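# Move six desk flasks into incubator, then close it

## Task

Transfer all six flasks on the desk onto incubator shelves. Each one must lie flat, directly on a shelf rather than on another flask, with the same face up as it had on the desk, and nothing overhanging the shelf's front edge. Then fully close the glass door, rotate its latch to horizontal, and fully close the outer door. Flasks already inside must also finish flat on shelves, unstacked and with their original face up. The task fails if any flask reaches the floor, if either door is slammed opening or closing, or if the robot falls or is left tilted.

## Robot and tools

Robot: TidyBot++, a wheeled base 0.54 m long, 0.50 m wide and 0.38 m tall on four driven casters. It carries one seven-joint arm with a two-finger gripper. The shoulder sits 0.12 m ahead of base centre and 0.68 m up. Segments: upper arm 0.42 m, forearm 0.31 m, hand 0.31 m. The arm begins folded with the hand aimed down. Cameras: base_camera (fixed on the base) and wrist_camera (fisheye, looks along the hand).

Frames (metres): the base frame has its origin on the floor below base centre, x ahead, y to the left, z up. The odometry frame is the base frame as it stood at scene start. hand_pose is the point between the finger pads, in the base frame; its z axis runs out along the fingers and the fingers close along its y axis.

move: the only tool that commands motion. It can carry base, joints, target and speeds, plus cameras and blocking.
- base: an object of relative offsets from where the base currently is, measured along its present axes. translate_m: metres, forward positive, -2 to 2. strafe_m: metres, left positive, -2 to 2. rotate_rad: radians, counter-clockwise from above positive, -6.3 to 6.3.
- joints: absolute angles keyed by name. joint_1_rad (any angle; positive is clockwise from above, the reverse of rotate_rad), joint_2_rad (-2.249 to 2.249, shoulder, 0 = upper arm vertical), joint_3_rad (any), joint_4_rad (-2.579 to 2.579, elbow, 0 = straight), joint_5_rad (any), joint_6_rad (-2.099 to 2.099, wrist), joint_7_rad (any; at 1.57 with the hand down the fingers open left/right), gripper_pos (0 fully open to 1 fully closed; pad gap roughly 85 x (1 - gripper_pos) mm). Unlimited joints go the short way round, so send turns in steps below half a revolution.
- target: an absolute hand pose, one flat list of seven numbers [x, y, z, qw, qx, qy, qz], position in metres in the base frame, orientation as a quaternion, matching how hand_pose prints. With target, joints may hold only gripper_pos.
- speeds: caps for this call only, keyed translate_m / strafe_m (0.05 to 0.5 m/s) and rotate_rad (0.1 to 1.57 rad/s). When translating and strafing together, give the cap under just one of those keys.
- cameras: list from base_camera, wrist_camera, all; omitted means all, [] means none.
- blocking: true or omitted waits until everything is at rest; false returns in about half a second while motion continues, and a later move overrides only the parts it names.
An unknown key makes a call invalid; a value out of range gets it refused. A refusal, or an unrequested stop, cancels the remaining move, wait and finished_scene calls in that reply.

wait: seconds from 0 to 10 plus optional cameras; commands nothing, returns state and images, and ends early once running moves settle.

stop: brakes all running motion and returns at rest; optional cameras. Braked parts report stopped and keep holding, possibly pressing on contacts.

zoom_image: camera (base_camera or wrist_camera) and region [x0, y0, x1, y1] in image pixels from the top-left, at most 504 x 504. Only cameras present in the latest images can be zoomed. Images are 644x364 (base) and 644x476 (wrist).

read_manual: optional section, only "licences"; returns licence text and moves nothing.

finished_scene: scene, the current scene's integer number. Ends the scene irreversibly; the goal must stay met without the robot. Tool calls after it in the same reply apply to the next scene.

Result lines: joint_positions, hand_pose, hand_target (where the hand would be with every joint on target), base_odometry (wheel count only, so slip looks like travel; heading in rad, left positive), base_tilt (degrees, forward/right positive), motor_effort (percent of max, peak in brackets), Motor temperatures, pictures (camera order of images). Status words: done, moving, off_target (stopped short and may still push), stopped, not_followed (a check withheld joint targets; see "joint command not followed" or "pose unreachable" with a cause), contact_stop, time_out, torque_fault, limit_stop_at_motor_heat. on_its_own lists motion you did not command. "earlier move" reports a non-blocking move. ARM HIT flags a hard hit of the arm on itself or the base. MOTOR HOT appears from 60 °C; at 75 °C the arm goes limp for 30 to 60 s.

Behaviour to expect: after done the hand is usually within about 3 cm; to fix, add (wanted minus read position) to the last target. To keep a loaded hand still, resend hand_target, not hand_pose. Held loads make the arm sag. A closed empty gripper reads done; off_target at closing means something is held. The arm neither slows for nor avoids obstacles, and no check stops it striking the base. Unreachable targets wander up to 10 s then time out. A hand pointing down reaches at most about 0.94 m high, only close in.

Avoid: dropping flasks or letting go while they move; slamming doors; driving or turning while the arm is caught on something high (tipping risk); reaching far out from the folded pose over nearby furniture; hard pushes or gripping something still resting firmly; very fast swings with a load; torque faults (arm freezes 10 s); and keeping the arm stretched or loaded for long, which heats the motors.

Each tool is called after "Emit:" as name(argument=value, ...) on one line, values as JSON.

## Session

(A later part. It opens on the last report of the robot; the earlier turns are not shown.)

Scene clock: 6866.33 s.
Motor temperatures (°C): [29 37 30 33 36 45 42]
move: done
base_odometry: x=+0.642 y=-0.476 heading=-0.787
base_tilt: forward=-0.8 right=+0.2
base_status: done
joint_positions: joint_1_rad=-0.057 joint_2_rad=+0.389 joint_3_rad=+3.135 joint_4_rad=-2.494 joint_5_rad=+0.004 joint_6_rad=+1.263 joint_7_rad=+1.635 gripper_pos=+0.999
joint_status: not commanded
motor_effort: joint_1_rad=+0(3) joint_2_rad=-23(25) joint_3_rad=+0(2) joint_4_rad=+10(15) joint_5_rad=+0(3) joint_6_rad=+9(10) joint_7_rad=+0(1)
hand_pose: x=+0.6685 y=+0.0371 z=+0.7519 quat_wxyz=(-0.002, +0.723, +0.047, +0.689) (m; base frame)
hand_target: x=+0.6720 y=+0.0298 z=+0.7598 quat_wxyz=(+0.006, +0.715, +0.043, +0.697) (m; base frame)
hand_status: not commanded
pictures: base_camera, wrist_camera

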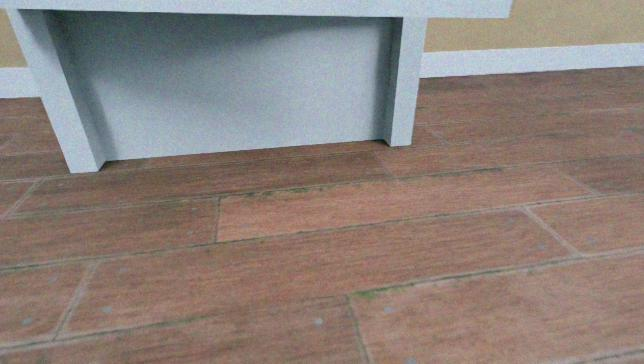

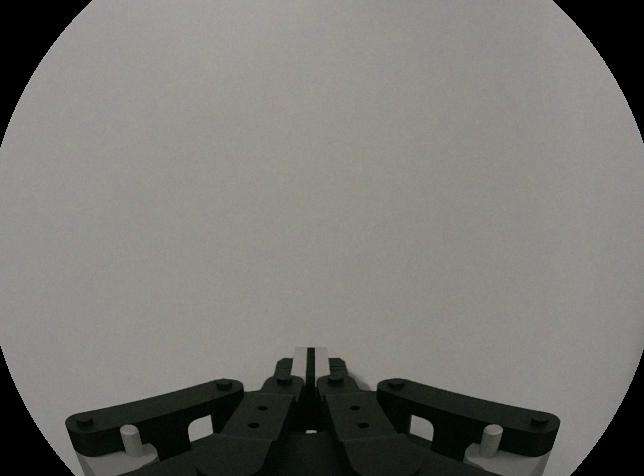

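Emit:
move(base={"translate_m": 0.0475, "strafe_m": -0.0091}, speeds={"translate_m": 0.05})

Emit:
move(base={"translate_m": 0.0481, "strafe_m": -0.0048}, speeds={"translate_m": 0.05})

Scene clock: 6872.80 s.
Motor temperatures (°C): [29 37 30 33 36 45 42]
move: done
base_odometry: x=+0.669 y=-0.516 heading=-0.788
base_tilt: forward=-0.8 right=+0.1
base_status: done
joint_positions: joint_1_rad=-0.057 joint_2_rad=+0.388 joint_3_rad=+3.135 joint_4_rad=-2.495 joint_5_rad=+0.004 joint_6_rad=+1.263 joint_7_rad=+1.635 gripper_pos=+0.999
joint_status: not commanded
motor_effort: joint_1_rad=-1(2) joint_2_rad=-24(25) joint_3_rad=+0(2) joint_4_rad=+10(14) joint_5_rad=+0(1) joint_6_rad=+9(10) joint_7_rad=+0(1)
hand_pose: x=+0.6683 y=+0.0371 z=+0.7521 quat_wxyz=(-0.002, +0.723, +0.047, +0.690) (m; base frame)
hand_target: x=+0.6720 y=+0.0298 z=+0.7598 quat_wxyz=(+0.006, +0.715, +0.043, +0.697) (m; base frame)
hand_status: not commanded
pictures: base_camera, wrist_camera

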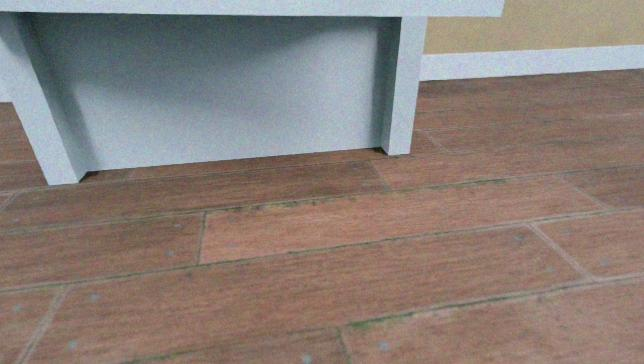

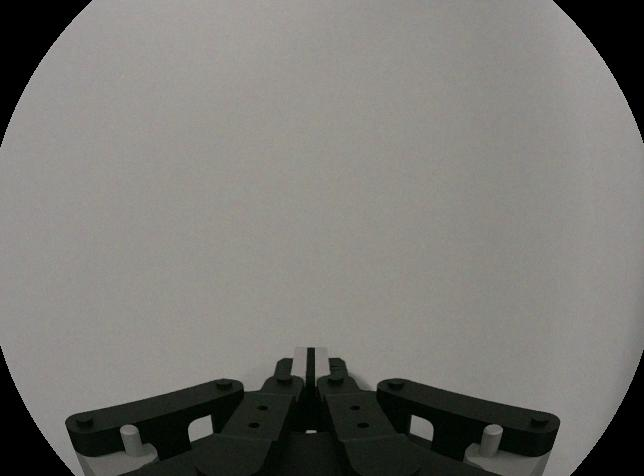

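Scene clock: 6874.23 s.
Motor temperatures (°C): [29 37 30 33 36 45 42]
move: done
base_odometry: x=+0.699 y=-0.554 heading=-0.788
base_tilt: forward=-0.8 right=+0.1
base_status: done
joint_positions: joint_1_rad=-0.057 joint_2_rad=+0.388 joint_3_rad=+3.135 joint_4_rad=-2.494 joint_5_rad=+0.004 joint_6_rad=+1.263 joint_7_rad=+1.635 gripper_pos=+0.999
joint_status: not commanded
motor_effort: joint_1_rad=-1(2) joint_2_rad=-24(26) joint_3_rad=-1(1) joint_4_rad=+9(16) joint_5_rad=+0(1) joint_6_rad=+9(9) joint_7_rad=+0(1)
hand_pose: x=+0.6684 y=+0.0371 z=+0.7524 quat_wxyz=(-0.002, +0.723, +0.047, +0.690) (m; base frame)
hand_target: x=+0.6720 y=+0.0298 z=+0.7598 quat_wxyz=(+0.006, +0.715, +0.043, +0.697) (m; base frame)
hand_status: not commanded
pictures: base_camera, wrist_camera

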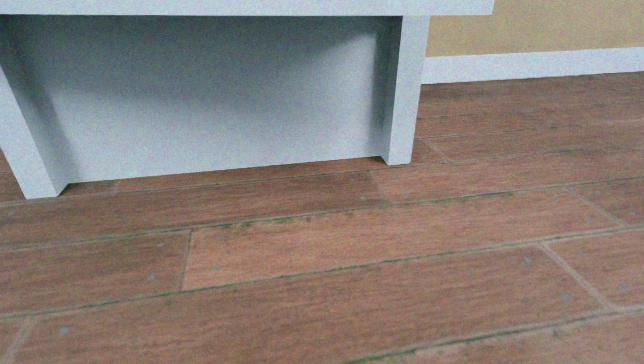

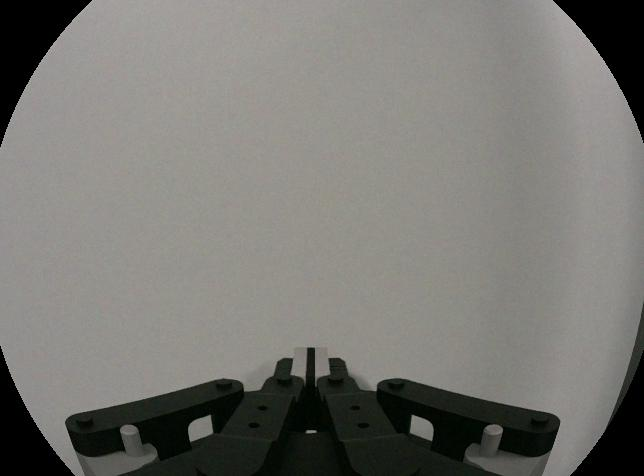

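Emit:
move(base={"translate_m": 0.035, "strafe_m": -0.001}, speeds={"translate_m": 0.05})

Emit:
move(base={"translate_m": 0.02, "strafe_m": 0.0}, speeds={"translate_m": 0.05})

Scene clock: 6885.13 s.
Motor temperatures (°C): [29 37 30 33 36 45 42]
move: done
base_odometry: x=+0.723 y=-0.579 heading=-0.789
base_tilt: forward=-0.8 right=+0.1
base_status: done
joint_positions: joint_1_rad=-0.057 joint_2_rad=+0.388 joint_3_rad=+3.135 joint_4_rad=-2.495 joint_5_rad=+0.004 joint_6_rad=+1.263 joint_7_rad=+1.635 gripper_pos=+0.999
joint_status: not commanded
motor_effort: joint_1_rad=-1(2) joint_2_rad=-23(26) joint_3_rad=-1(1) joint_4_rad=+9(15) joint_5_rad=+0(0) joint_6_rad=+9(10) joint_7_rad=+1(1)
hand_pose: x=+0.6682 y=+0.0371 z=+0.7523 quat_wxyz=(-0.002, +0.723, +0.047, +0.690) (m; base frame)
hand_target: x=+0.6720 y=+0.0298 z=+0.7598 quat_wxyz=(+0.006, +0.715, +0.043, +0.697) (m; base frame)
hand_status: not commanded
pictures: base_camera, wrist_camera

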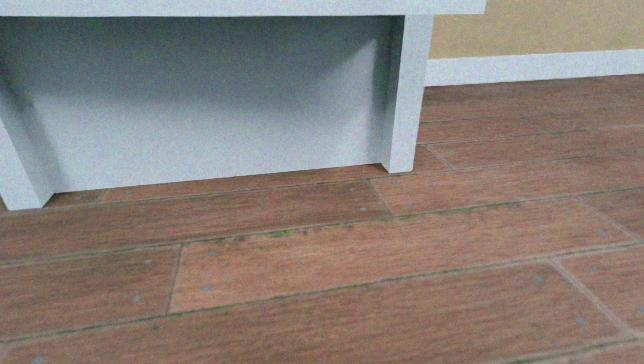

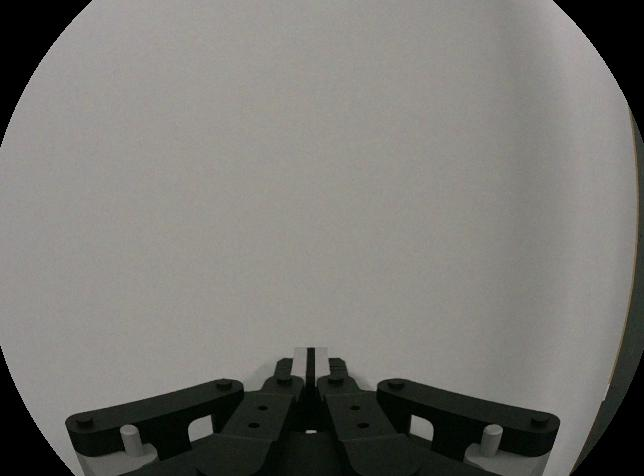

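Scene clock: 6886.03 s.
Motor temperatures (°C): [29 37 30 33 36 45 42]
move: done
base_odometry: x=+0.737 y=-0.594 heading=-0.789
base_tilt: forward=-0.8 right=+0.1
base_status: done
joint_positions: joint_1_rad=-0.057 joint_2_rad=+0.388 joint_3_rad=+3.135 joint_4_rad=-2.491 joint_5_rad=+0.004 joint_6_rad=+1.263 joint_7_rad=+1.635 gripper_pos=+0.999
joint_status: not commanded
motor_effort: joint_1_rad=-1(3) joint_2_rad=-24(26) joint_3_rad=-1(1) joint_4_rad=+9(15) joint_5_rad=+0(1) joint_6_rad=+9(9) joint_7_rad=+1(1)
hand_pose: x=+0.6693 y=+0.0372 z=+0.7537 quat_wxyz=(-0.002, +0.721, +0.047, +0.691) (m; base frame)
hand_target: x=+0.6720 y=+0.0298 z=+0.7598 quat_wxyz=(+0.006, +0.715, +0.043, +0.697) (m; base frame)
hand_status: not commanded
pictures: base_camera, wrist_camera

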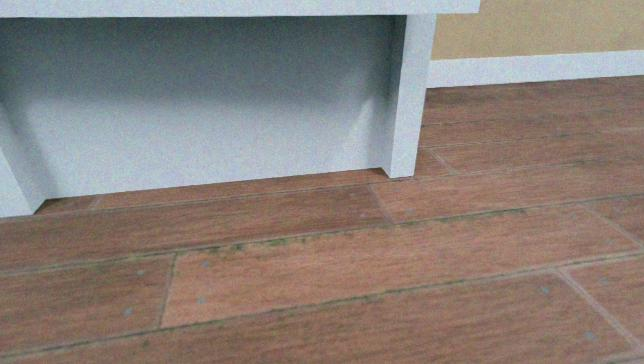

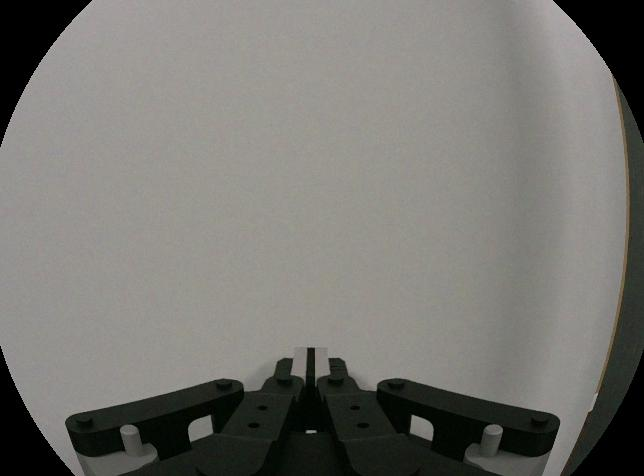

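Emit:
move(base={"translate_m": 0.02, "strafe_m": 0.001}, speeds={"translate_m": 0.05})

Emit:
move(base={"translate_m": 0.012, "strafe_m": 0.001}, speeds={"translate_m": 0.05})

Scene clock: 6895.27 s.
Motor temperatures (°C): [29 37 30 33 36 45 42]
move: done
base_odometry: x=+0.752 y=-0.608 heading=-0.789
base_tilt: forward=-0.8 right=+0.1
base_status: done
joint_positions: joint_1_rad=-0.057 joint_2_rad=+0.388 joint_3_rad=+3.135 joint_4_rad=-2.490 joint_5_rad=+0.004 joint_6_rad=+1.263 joint_7_rad=+1.635 gripper_pos=+0.999
joint_status: not commanded
motor_effort: joint_1_rad=-1(3) joint_2_rad=-24(26) joint_3_rad=+0(2) joint_4_rad=+10(15) joint_5_rad=+0(1) joint_6_rad=+9(9) joint_7_rad=+0(1)
hand_pose: x=+0.6698 y=+0.0372 z=+0.7541 quat_wxyz=(-0.002, +0.721, +0.047, +0.691) (m; base frame)
hand_target: x=+0.6720 y=+0.0298 z=+0.7598 quat_wxyz=(+0.006, +0.715, +0.043, +0.697) (m; base frame)
hand_status: not commanded
pictures: base_camera, wrist_camera

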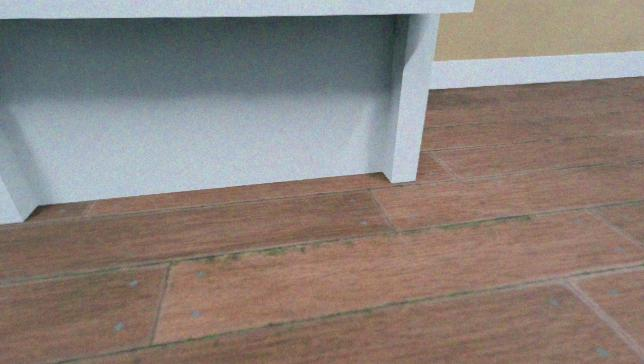

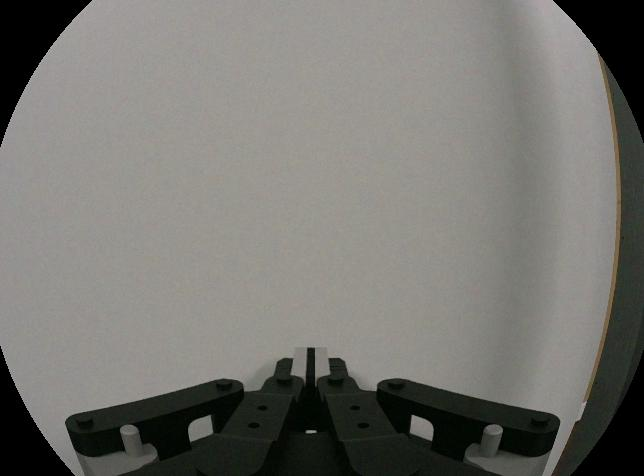

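Scene clock: 6895.97 s.
Motor temperatures (°C): [29 37 30 33 36 45 42]
move: done
base_odometry: x=+0.761 y=-0.616 heading=-0.790
base_tilt: forward=-0.8 right=+0.2
base_status: done
joint_positions: joint_1_rad=-0.057 joint_2_rad=+0.388 joint_3_rad=+3.135 joint_4_rad=-2.490 joint_5_rad=+0.004 joint_6_rad=+1.263 joint_7_rad=+1.635 gripper_pos=+0.999
joint_status: not commanded
motor_effort: joint_1_rad=-1(3) joint_2_rad=-24(25) joint_3_rad=+0(2) joint_4_rad=+9(11) joint_5_rad=+0(1) joint_6_rad=+9(9) joint_7_rad=+1(1)
hand_pose: x=+0.6699 y=+0.0372 z=+0.7540 quat_wxyz=(-0.002, +0.721, +0.047, +0.691) (m; base frame)
hand_target: x=+0.6720 y=+0.0298 z=+0.7598 quat_wxyz=(+0.006, +0.715, +0.043, +0.697) (m; base frame)
hand_status: not commanded
pictures: base_camera, wrist_camera

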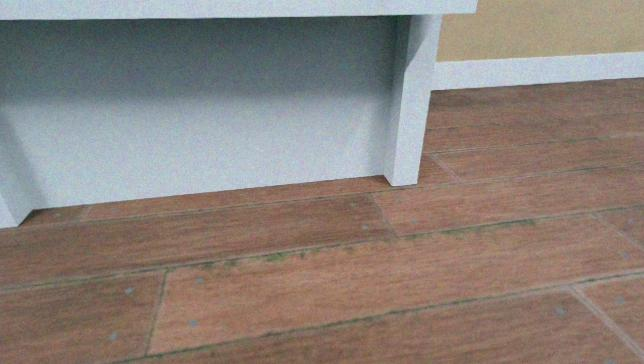

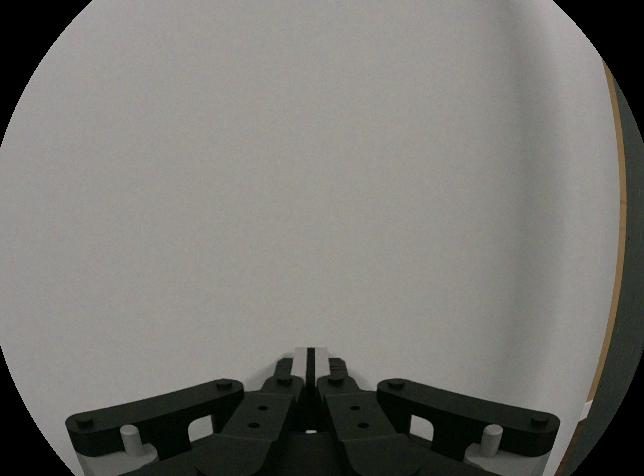

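Emit:
move(base={"translate_m": 0.012, "strafe_m": 0.001}, speeds={"translate_m": 0.05})

Emit:
move(base={"translate_m": 0.012, "strafe_m": 0.001}, speeds={"translate_m": 0.05})

Scene clock: 6908.30 s.
Motor temperatures (°C): [29 37 30 33 36 45 42]
move: done
base_odometry: x=+0.771 y=-0.624 heading=-0.790
base_tilt: forward=-0.8 right=+0.1
base_status: done
joint_positions: joint_1_rad=-0.057 joint_2_rad=+0.389 joint_3_rad=+3.135 joint_4_rad=-2.488 joint_5_rad=+0.004 joint_6_rad=+1.263 joint_7_rad=+1.635 gripper_pos=+0.999
joint_status: not commanded
motor_effort: joint_1_rad=-1(2) joint_2_rad=-24(25) joint_3_rad=-1(2) joint_4_rad=+9(15) joint_5_rad=+0(1) joint_6_rad=+9(10) joint_7_rad=+1(1)
hand_pose: x=+0.6706 y=+0.0373 z=+0.7544 quat_wxyz=(-0.002, +0.721, +0.047, +0.692) (m; base frame)
hand_target: x=+0.6720 y=+0.0298 z=+0.7598 quat_wxyz=(+0.006, +0.715, +0.043, +0.697) (m; base frame)
hand_status: not commanded
pictures: base_camera, wrist_camera

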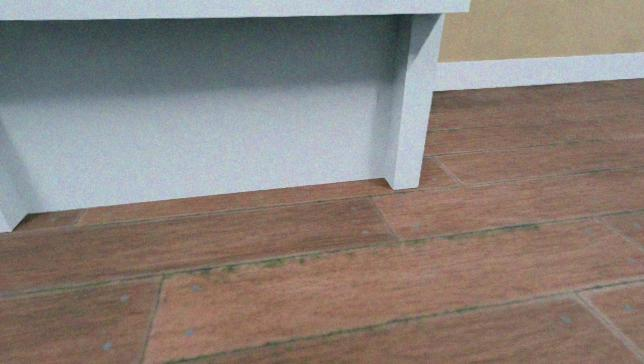

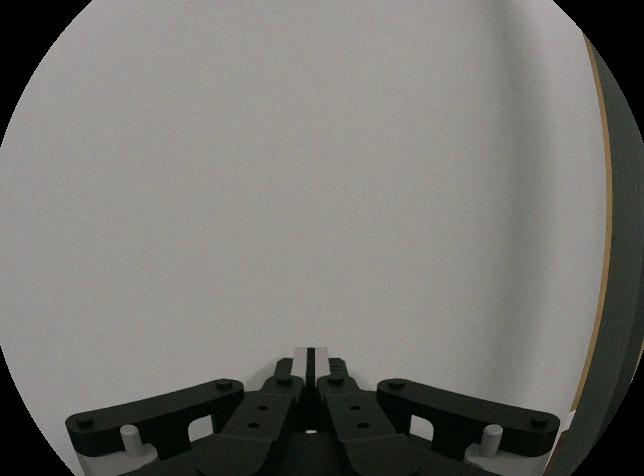

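Scene clock: 6909.07 s.
Motor temperatures (°C): [29 37 30 33 36 45 42]
move: done
base_odometry: x=+0.780 y=-0.632 heading=-0.791
base_tilt: forward=-0.8 right=+0.1
base_status: done
joint_positions: joint_1_rad=-0.057 joint_2_rad=+0.382 joint_3_rad=+3.135 joint_4_rad=-2.502 joint_5_rad=+0.004 joint_6_rad=+1.263 joint_7_rad=+1.635 gripper_pos=+0.999
joint_status: not commanded
motor_effort: joint_1_rad=-2(3) joint_2_rad=-22(24) joint_3_rad=-1(2) joint_4_rad=+12(18) joint_5_rad=+1(1) joint_6_rad=+8(9) joint_7_rad=+0(1)
hand_pose: x=+0.6654 y=+0.0370 z=+0.7526 quat_wxyz=(-0.002, +0.723, +0.047, +0.689) (m; base frame)
hand_target: x=+0.6720 y=+0.0298 z=+0.7598 quat_wxyz=(+0.006, +0.715, +0.043, +0.697) (m; base frame)
hand_status: not commanded
pictures: base_camera, wrist_camera

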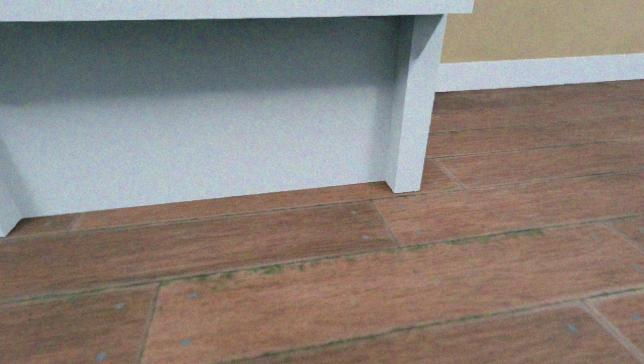

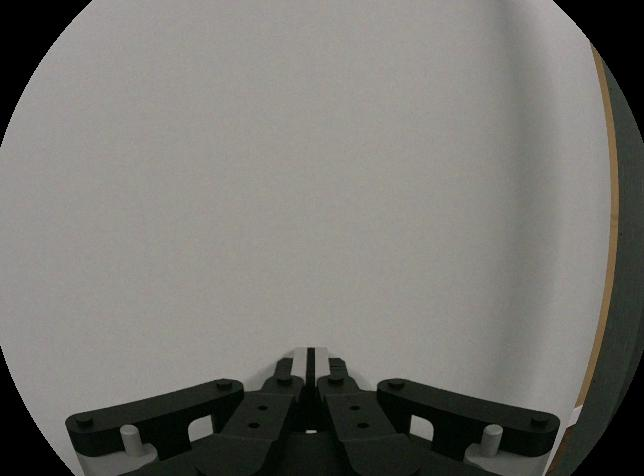

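Emit:
move(base={"translate_m": 0.012, "strafe_m": 0.002}, speeds={"translate_m": 0.05})

Scene clock: 6918.27 s.
Motor temperatures (°C): [29 37 30 33 36 45 42]
move: done
base_odometry: x=+0.789 y=-0.639 heading=-0.791
base_tilt: forward=-0.8 right=+0.1
base_status: done
joint_positions: joint_1_rad=-0.057 joint_2_rad=+0.362 joint_3_rad=+3.135 joint_4_rad=-2.533 joint_5_rad=+0.004 joint_6_rad=+1.263 joint_7_rad=+1.635 gripper_pos=+0.999
joint_status: not commanded
motor_effort: joint_1_rad=-1(3) joint_2_rad=-16(23) joint_3_rad=-1(1) joint_4_rad=+17(21) joint_5_rad=+0(1) joint_6_rad=+7(9) joint_7_rad=+1(1)
hand_pose: x=+0.6542 y=+0.0363 z=+0.7516 quat_wxyz=(-0.002, +0.727, +0.047, +0.685) (m; base frame)
hand_target: x=+0.6720 y=+0.0298 z=+0.7598 quat_wxyz=(+0.006, +0.715, +0.043, +0.697) (m; base frame)
hand_status: not commanded
pictures: base_camera, wrist_camera

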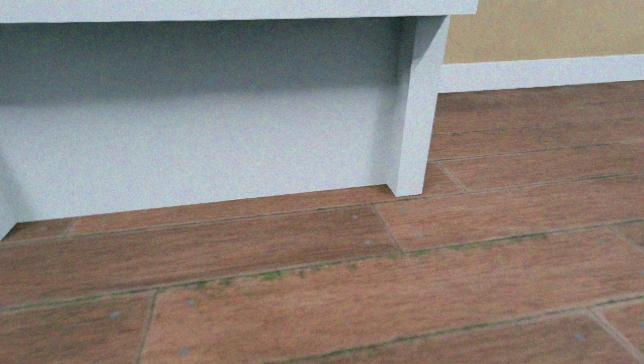

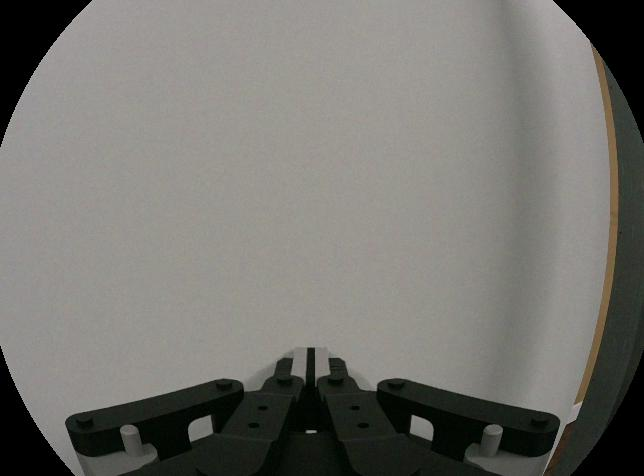

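Emit:
move(base={"translate_m": -0.35, "strafe_m": 0.0}, speeds={"translate_m": 0.12})

Scene clock: 6935.77 s.
Motor temperatures (°C): [29 37 30 33 36 45 42]
move: done
base_odometry: x=+0.543 y=-0.390 heading=-0.791
base_tilt: forward=-0.8 right=+0.1
base_status: done
joint_positions: joint_1_rad=-0.057 joint_2_rad=+0.386 joint_3_rad=+3.135 joint_4_rad=-2.485 joint_5_rad=+0.004 joint_6_rad=+1.263 joint_7_rad=+1.635 gripper_pos=+0.999
joint_status: not commanded
motor_effort: joint_1_rad=-1(2) joint_2_rad=-23(25) joint_3_rad=-1(1) joint_4_rad=+9(16) joint_5_rad=+0(1) joint_6_rad=+8(9) joint_7_rad=+0(1)
hand_pose: x=+0.6712 y=+0.0373 z=+0.7569 quat_wxyz=(-0.002, +0.719, +0.047, +0.694) (m; base frame)
hand_target: x=+0.6720 y=+0.0298 z=+0.7598 quat_wxyz=(+0.006, +0.715, +0.043, +0.697) (m; base frame)
hand_status: not commanded
pictures: base_camera, wrist_camera

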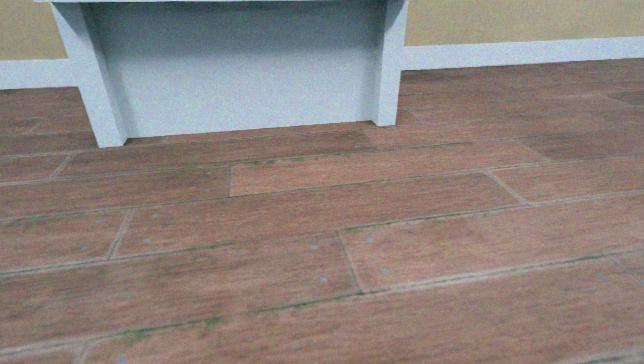

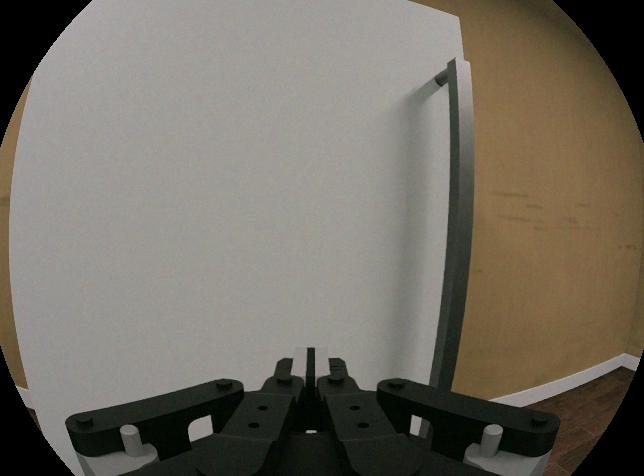

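Emit:
move(base={"translate_m": 0.2014, "strafe_m": -1.188}, speeds={"strafe_m": 0.3}, cameras=["wrist_camera"])

Emit:
move(base={"rotate_rad": 0.9}, speeds={"rotate_rad": 0.5})

Scene clock: 6959.77 s.
Motor temperatures (°C): [29 37 30 33 36 45 42]
move: done
base_odometry: x=-0.160 y=-1.369 heading=-0.791
base_tilt: forward=-0.8 right=+0.2
base_status: done
joint_positions: joint_1_rad=-0.054 joint_2_rad=+0.386 joint_3_rad=+3.135 joint_4_rad=-2.485 joint_5_rad=+0.004 joint_6_rad=+1.263 joint_7_rad=+1.635 gripper_pos=+0.999
joint_status: not commanded
motor_effort: joint_1_rad=-1(4) joint_2_rad=-23(24) joint_3_rad=-1(2) joint_4_rad=+10(10) joint_5_rad=+1(1) joint_6_rad=+9(10) joint_7_rad=+0(1)
hand_pose: x=+0.6713 y=+0.0358 z=+0.7569 quat_wxyz=(-0.001, +0.719, +0.046, +0.694) (m; base frame)
hand_target: x=+0.6720 y=+0.0298 z=+0.7598 quat_wxyz=(+0.006, +0.715, +0.043, +0.697) (m; base frame)
hand_status: not commanded
pictures: wrist_camera

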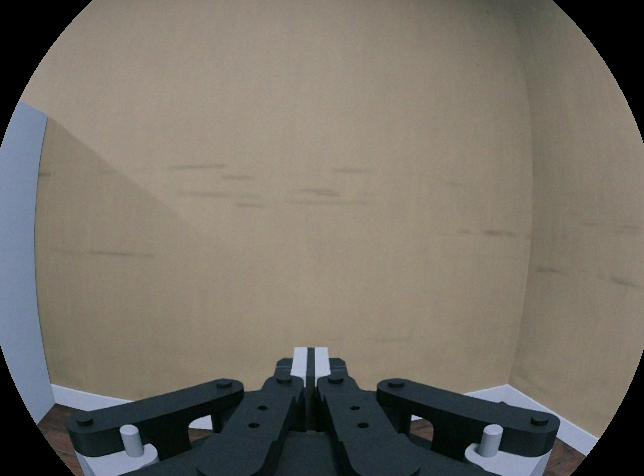

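Scene clock: 6962.20 s.
Motor temperatures (°C): [29 37 30 33 36 45 42]
move: done
base_odometry: x=-0.160 y=-1.369 heading=+0.108
base_tilt: forward=-0.8 right=+0.2
base_status: done
joint_positions: joint_1_rad=-0.053 joint_2_rad=+0.386 joint_3_rad=+3.135 joint_4_rad=-2.485 joint_5_rad=+0.004 joint_6_rad=+1.263 joint_7_rad=+1.635 gripper_pos=+0.999
joint_status: not commanded
motor_effort: joint_1_rad=-1(3) joint_2_rad=-23(25) joint_3_rad=+0(2) joint_4_rad=+10(10) joint_5_rad=+0(1) joint_6_rad=+9(9) joint_7_rad=+1(1)
hand_pose: x=+0.6714 y=+0.0351 z=+0.7569 quat_wxyz=(+0.000, +0.719, +0.045, +0.694) (m; base frame)
hand_target: x=+0.6720 y=+0.0298 z=+0.7598 quat_wxyz=(+0.006, +0.715, +0.043, +0.697) (m; base frame)
hand_status: not commanded
pictures: base_camera, wrist_camera

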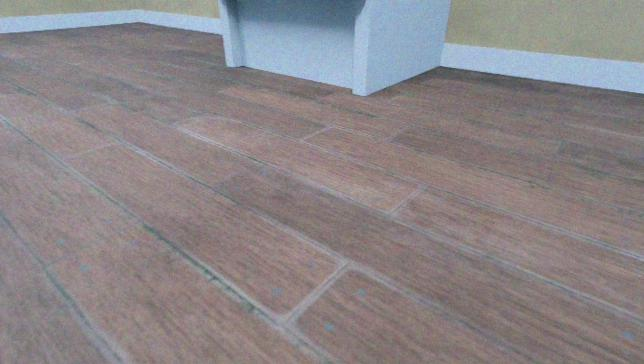

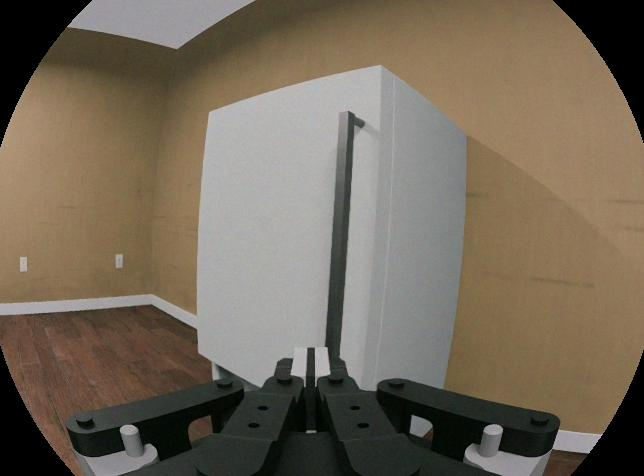

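Emit:
zoom_image(camera="wrist_camera", region=[330, 50, 480, 200])

Emit:
zoom_image(camera="wrist_camera", region=[330, 230, 480, 400])

Scaled by 3.360.

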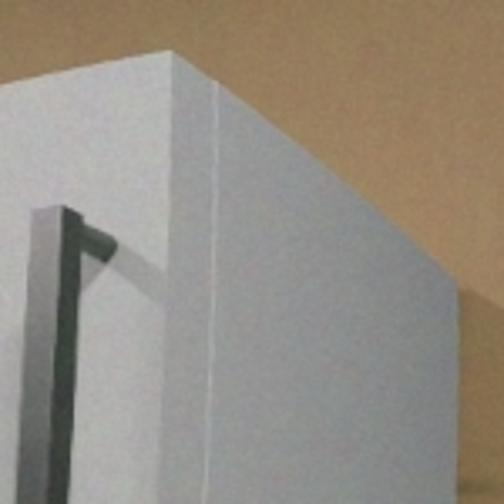

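Scaled by 2.965.

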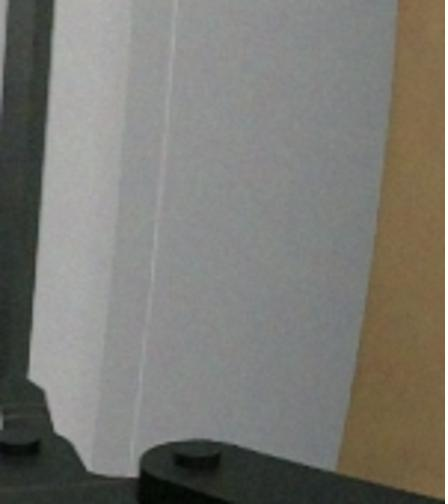

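Emit:
zoom_image(camera="wrist_camera", region=[370, 60, 420, 110])

Emit:
zoom_image(camera="wrist_camera", region=[360, 220, 410, 270])

Scaled by 10.080.

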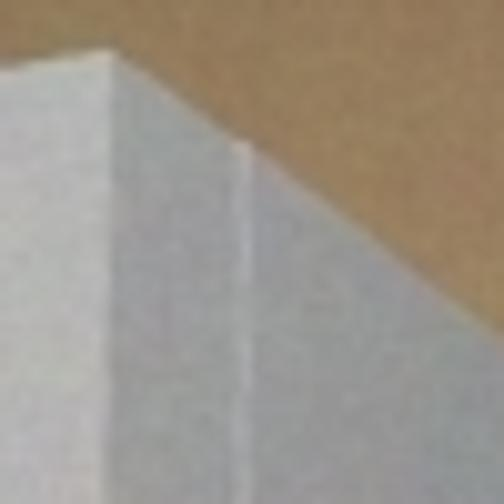

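Scaled by 10.080.

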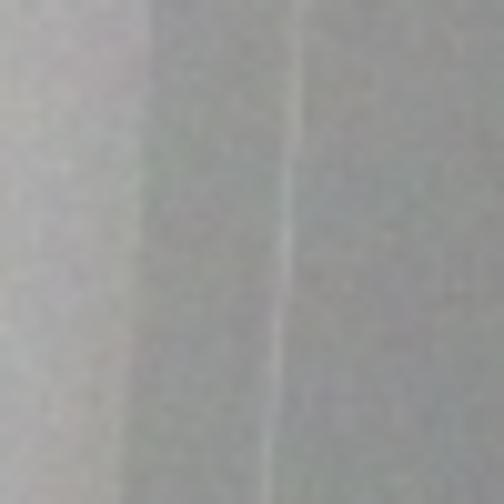

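Emit:
move(base={"rotate_rad": 0.878}, speeds={"rotate_rad": 0.6}, cameras=["base_camera"])

Emit:
move(base={"translate_m": -0.08, "strafe_m": -1.1453}, speeds={"strafe_m": 0.25})

Scene clock: 7033.17 s.
Motor temperatures (°C): [29 37 30 33 36 45 42]
move: done
base_odometry: x=-0.160 y=-1.369 heading=+0.985
base_tilt: forward=-0.8 right=+0.1
base_status: done
joint_positions: joint_1_rad=-0.051 joint_2_rad=+0.386 joint_3_rad=+3.135 joint_4_rad=-2.485 joint_5_rad=+0.004 joint_6_rad=+1.263 joint_7_rad=+1.635 gripper_pos=+0.999
joint_status: not commanded
motor_effort: joint_1_rad=-1(5) joint_2_rad=-23(24) joint_3_rad=+0(3) joint_4_rad=+9(10) joint_5_rad=+0(2) joint_6_rad=+9(9) joint_7_rad=+1(1)
hand_pose: x=+0.6715 y=+0.0337 z=+0.7569 quat_wxyz=(+0.001, +0.719, +0.044, +0.694) (m; base frame)
hand_target: x=+0.6720 y=+0.0298 z=+0.7598 quat_wxyz=(+0.006, +0.715, +0.043, +0.697) (m; base frame)
hand_status: not commanded
pictures: base_camera

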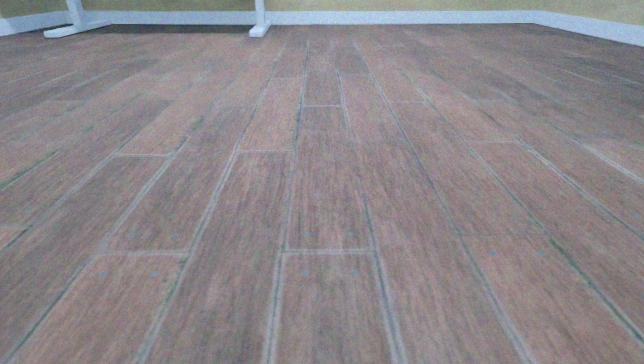

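Scene clock: 7038.53 s.
Motor temperatures (°C): [29 37 30 33 36 45 42]
move: done
base_odometry: x=+0.751 y=-2.068 heading=+0.986
base_tilt: forward=-0.8 right=+0.2
base_status: done
joint_positions: joint_1_rad=-0.050 joint_2_rad=+0.386 joint_3_rad=+3.135 joint_4_rad=-2.485 joint_5_rad=+0.004 joint_6_rad=+1.263 joint_7_rad=+1.635 gripper_pos=+0.999
joint_status: not commanded
motor_effort: joint_1_rad=+0(4) joint_2_rad=-23(25) joint_3_rad=-1(2) joint_4_rad=+10(10) joint_5_rad=+0(1) joint_6_rad=+9(9) joint_7_rad=+0(2)
hand_pose: x=+0.6715 y=+0.0336 z=+0.7569 quat_wxyz=(+0.001, +0.719, +0.044, +0.694) (m; base frame)
hand_target: x=+0.6720 y=+0.0298 z=+0.7598 quat_wxyz=(+0.006, +0.715, +0.043, +0.697) (m; base frame)
hand_status: not commanded
pictures: base_camera, wrist_camera

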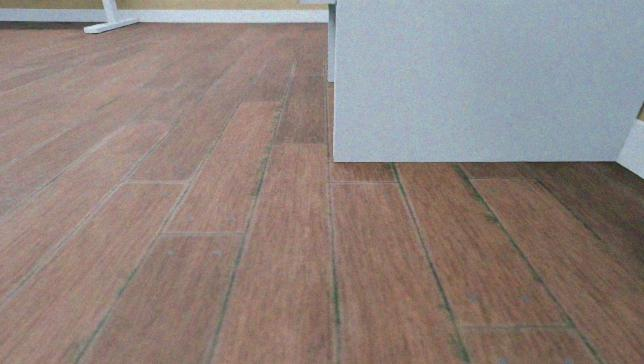

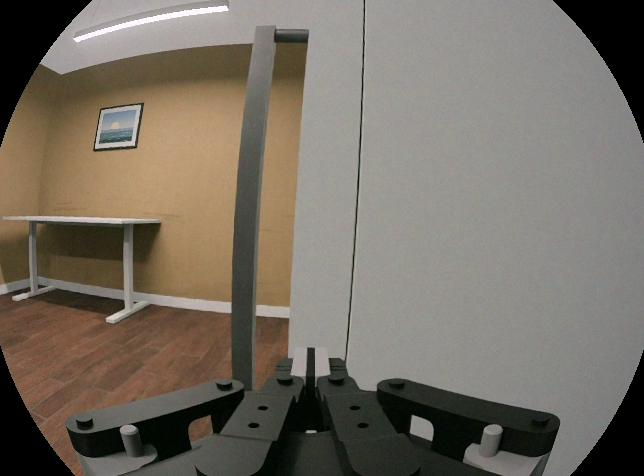

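Emit:
zoom_image(camera="wrist_camera", region=[330, 200, 380, 250])

Emit:
zoom_image(camera="wrist_camera", region=[280, 0, 430, 150])

Emit:
zoom_image(camera="base_camera", region=[290, 0, 380, 60])

Scaled by 10.080.

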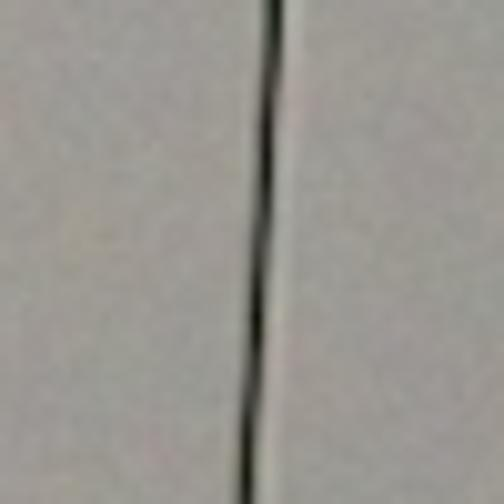

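Scaled by 3.360.

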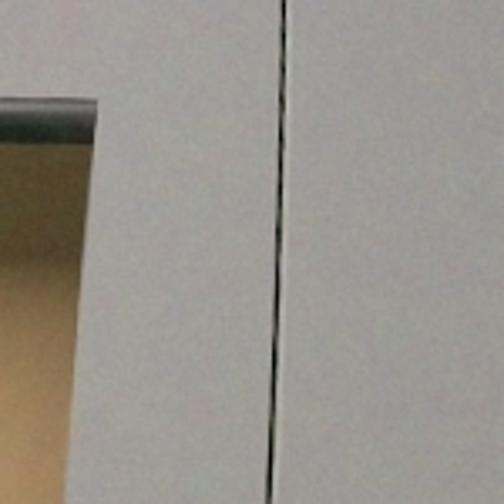

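Scaled by 5.600.

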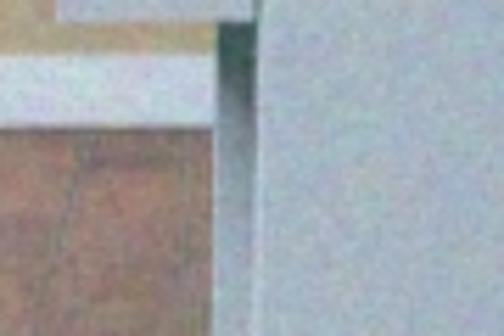

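Emit:
finished_scene(scene=1)

The scene is finished: the task was done.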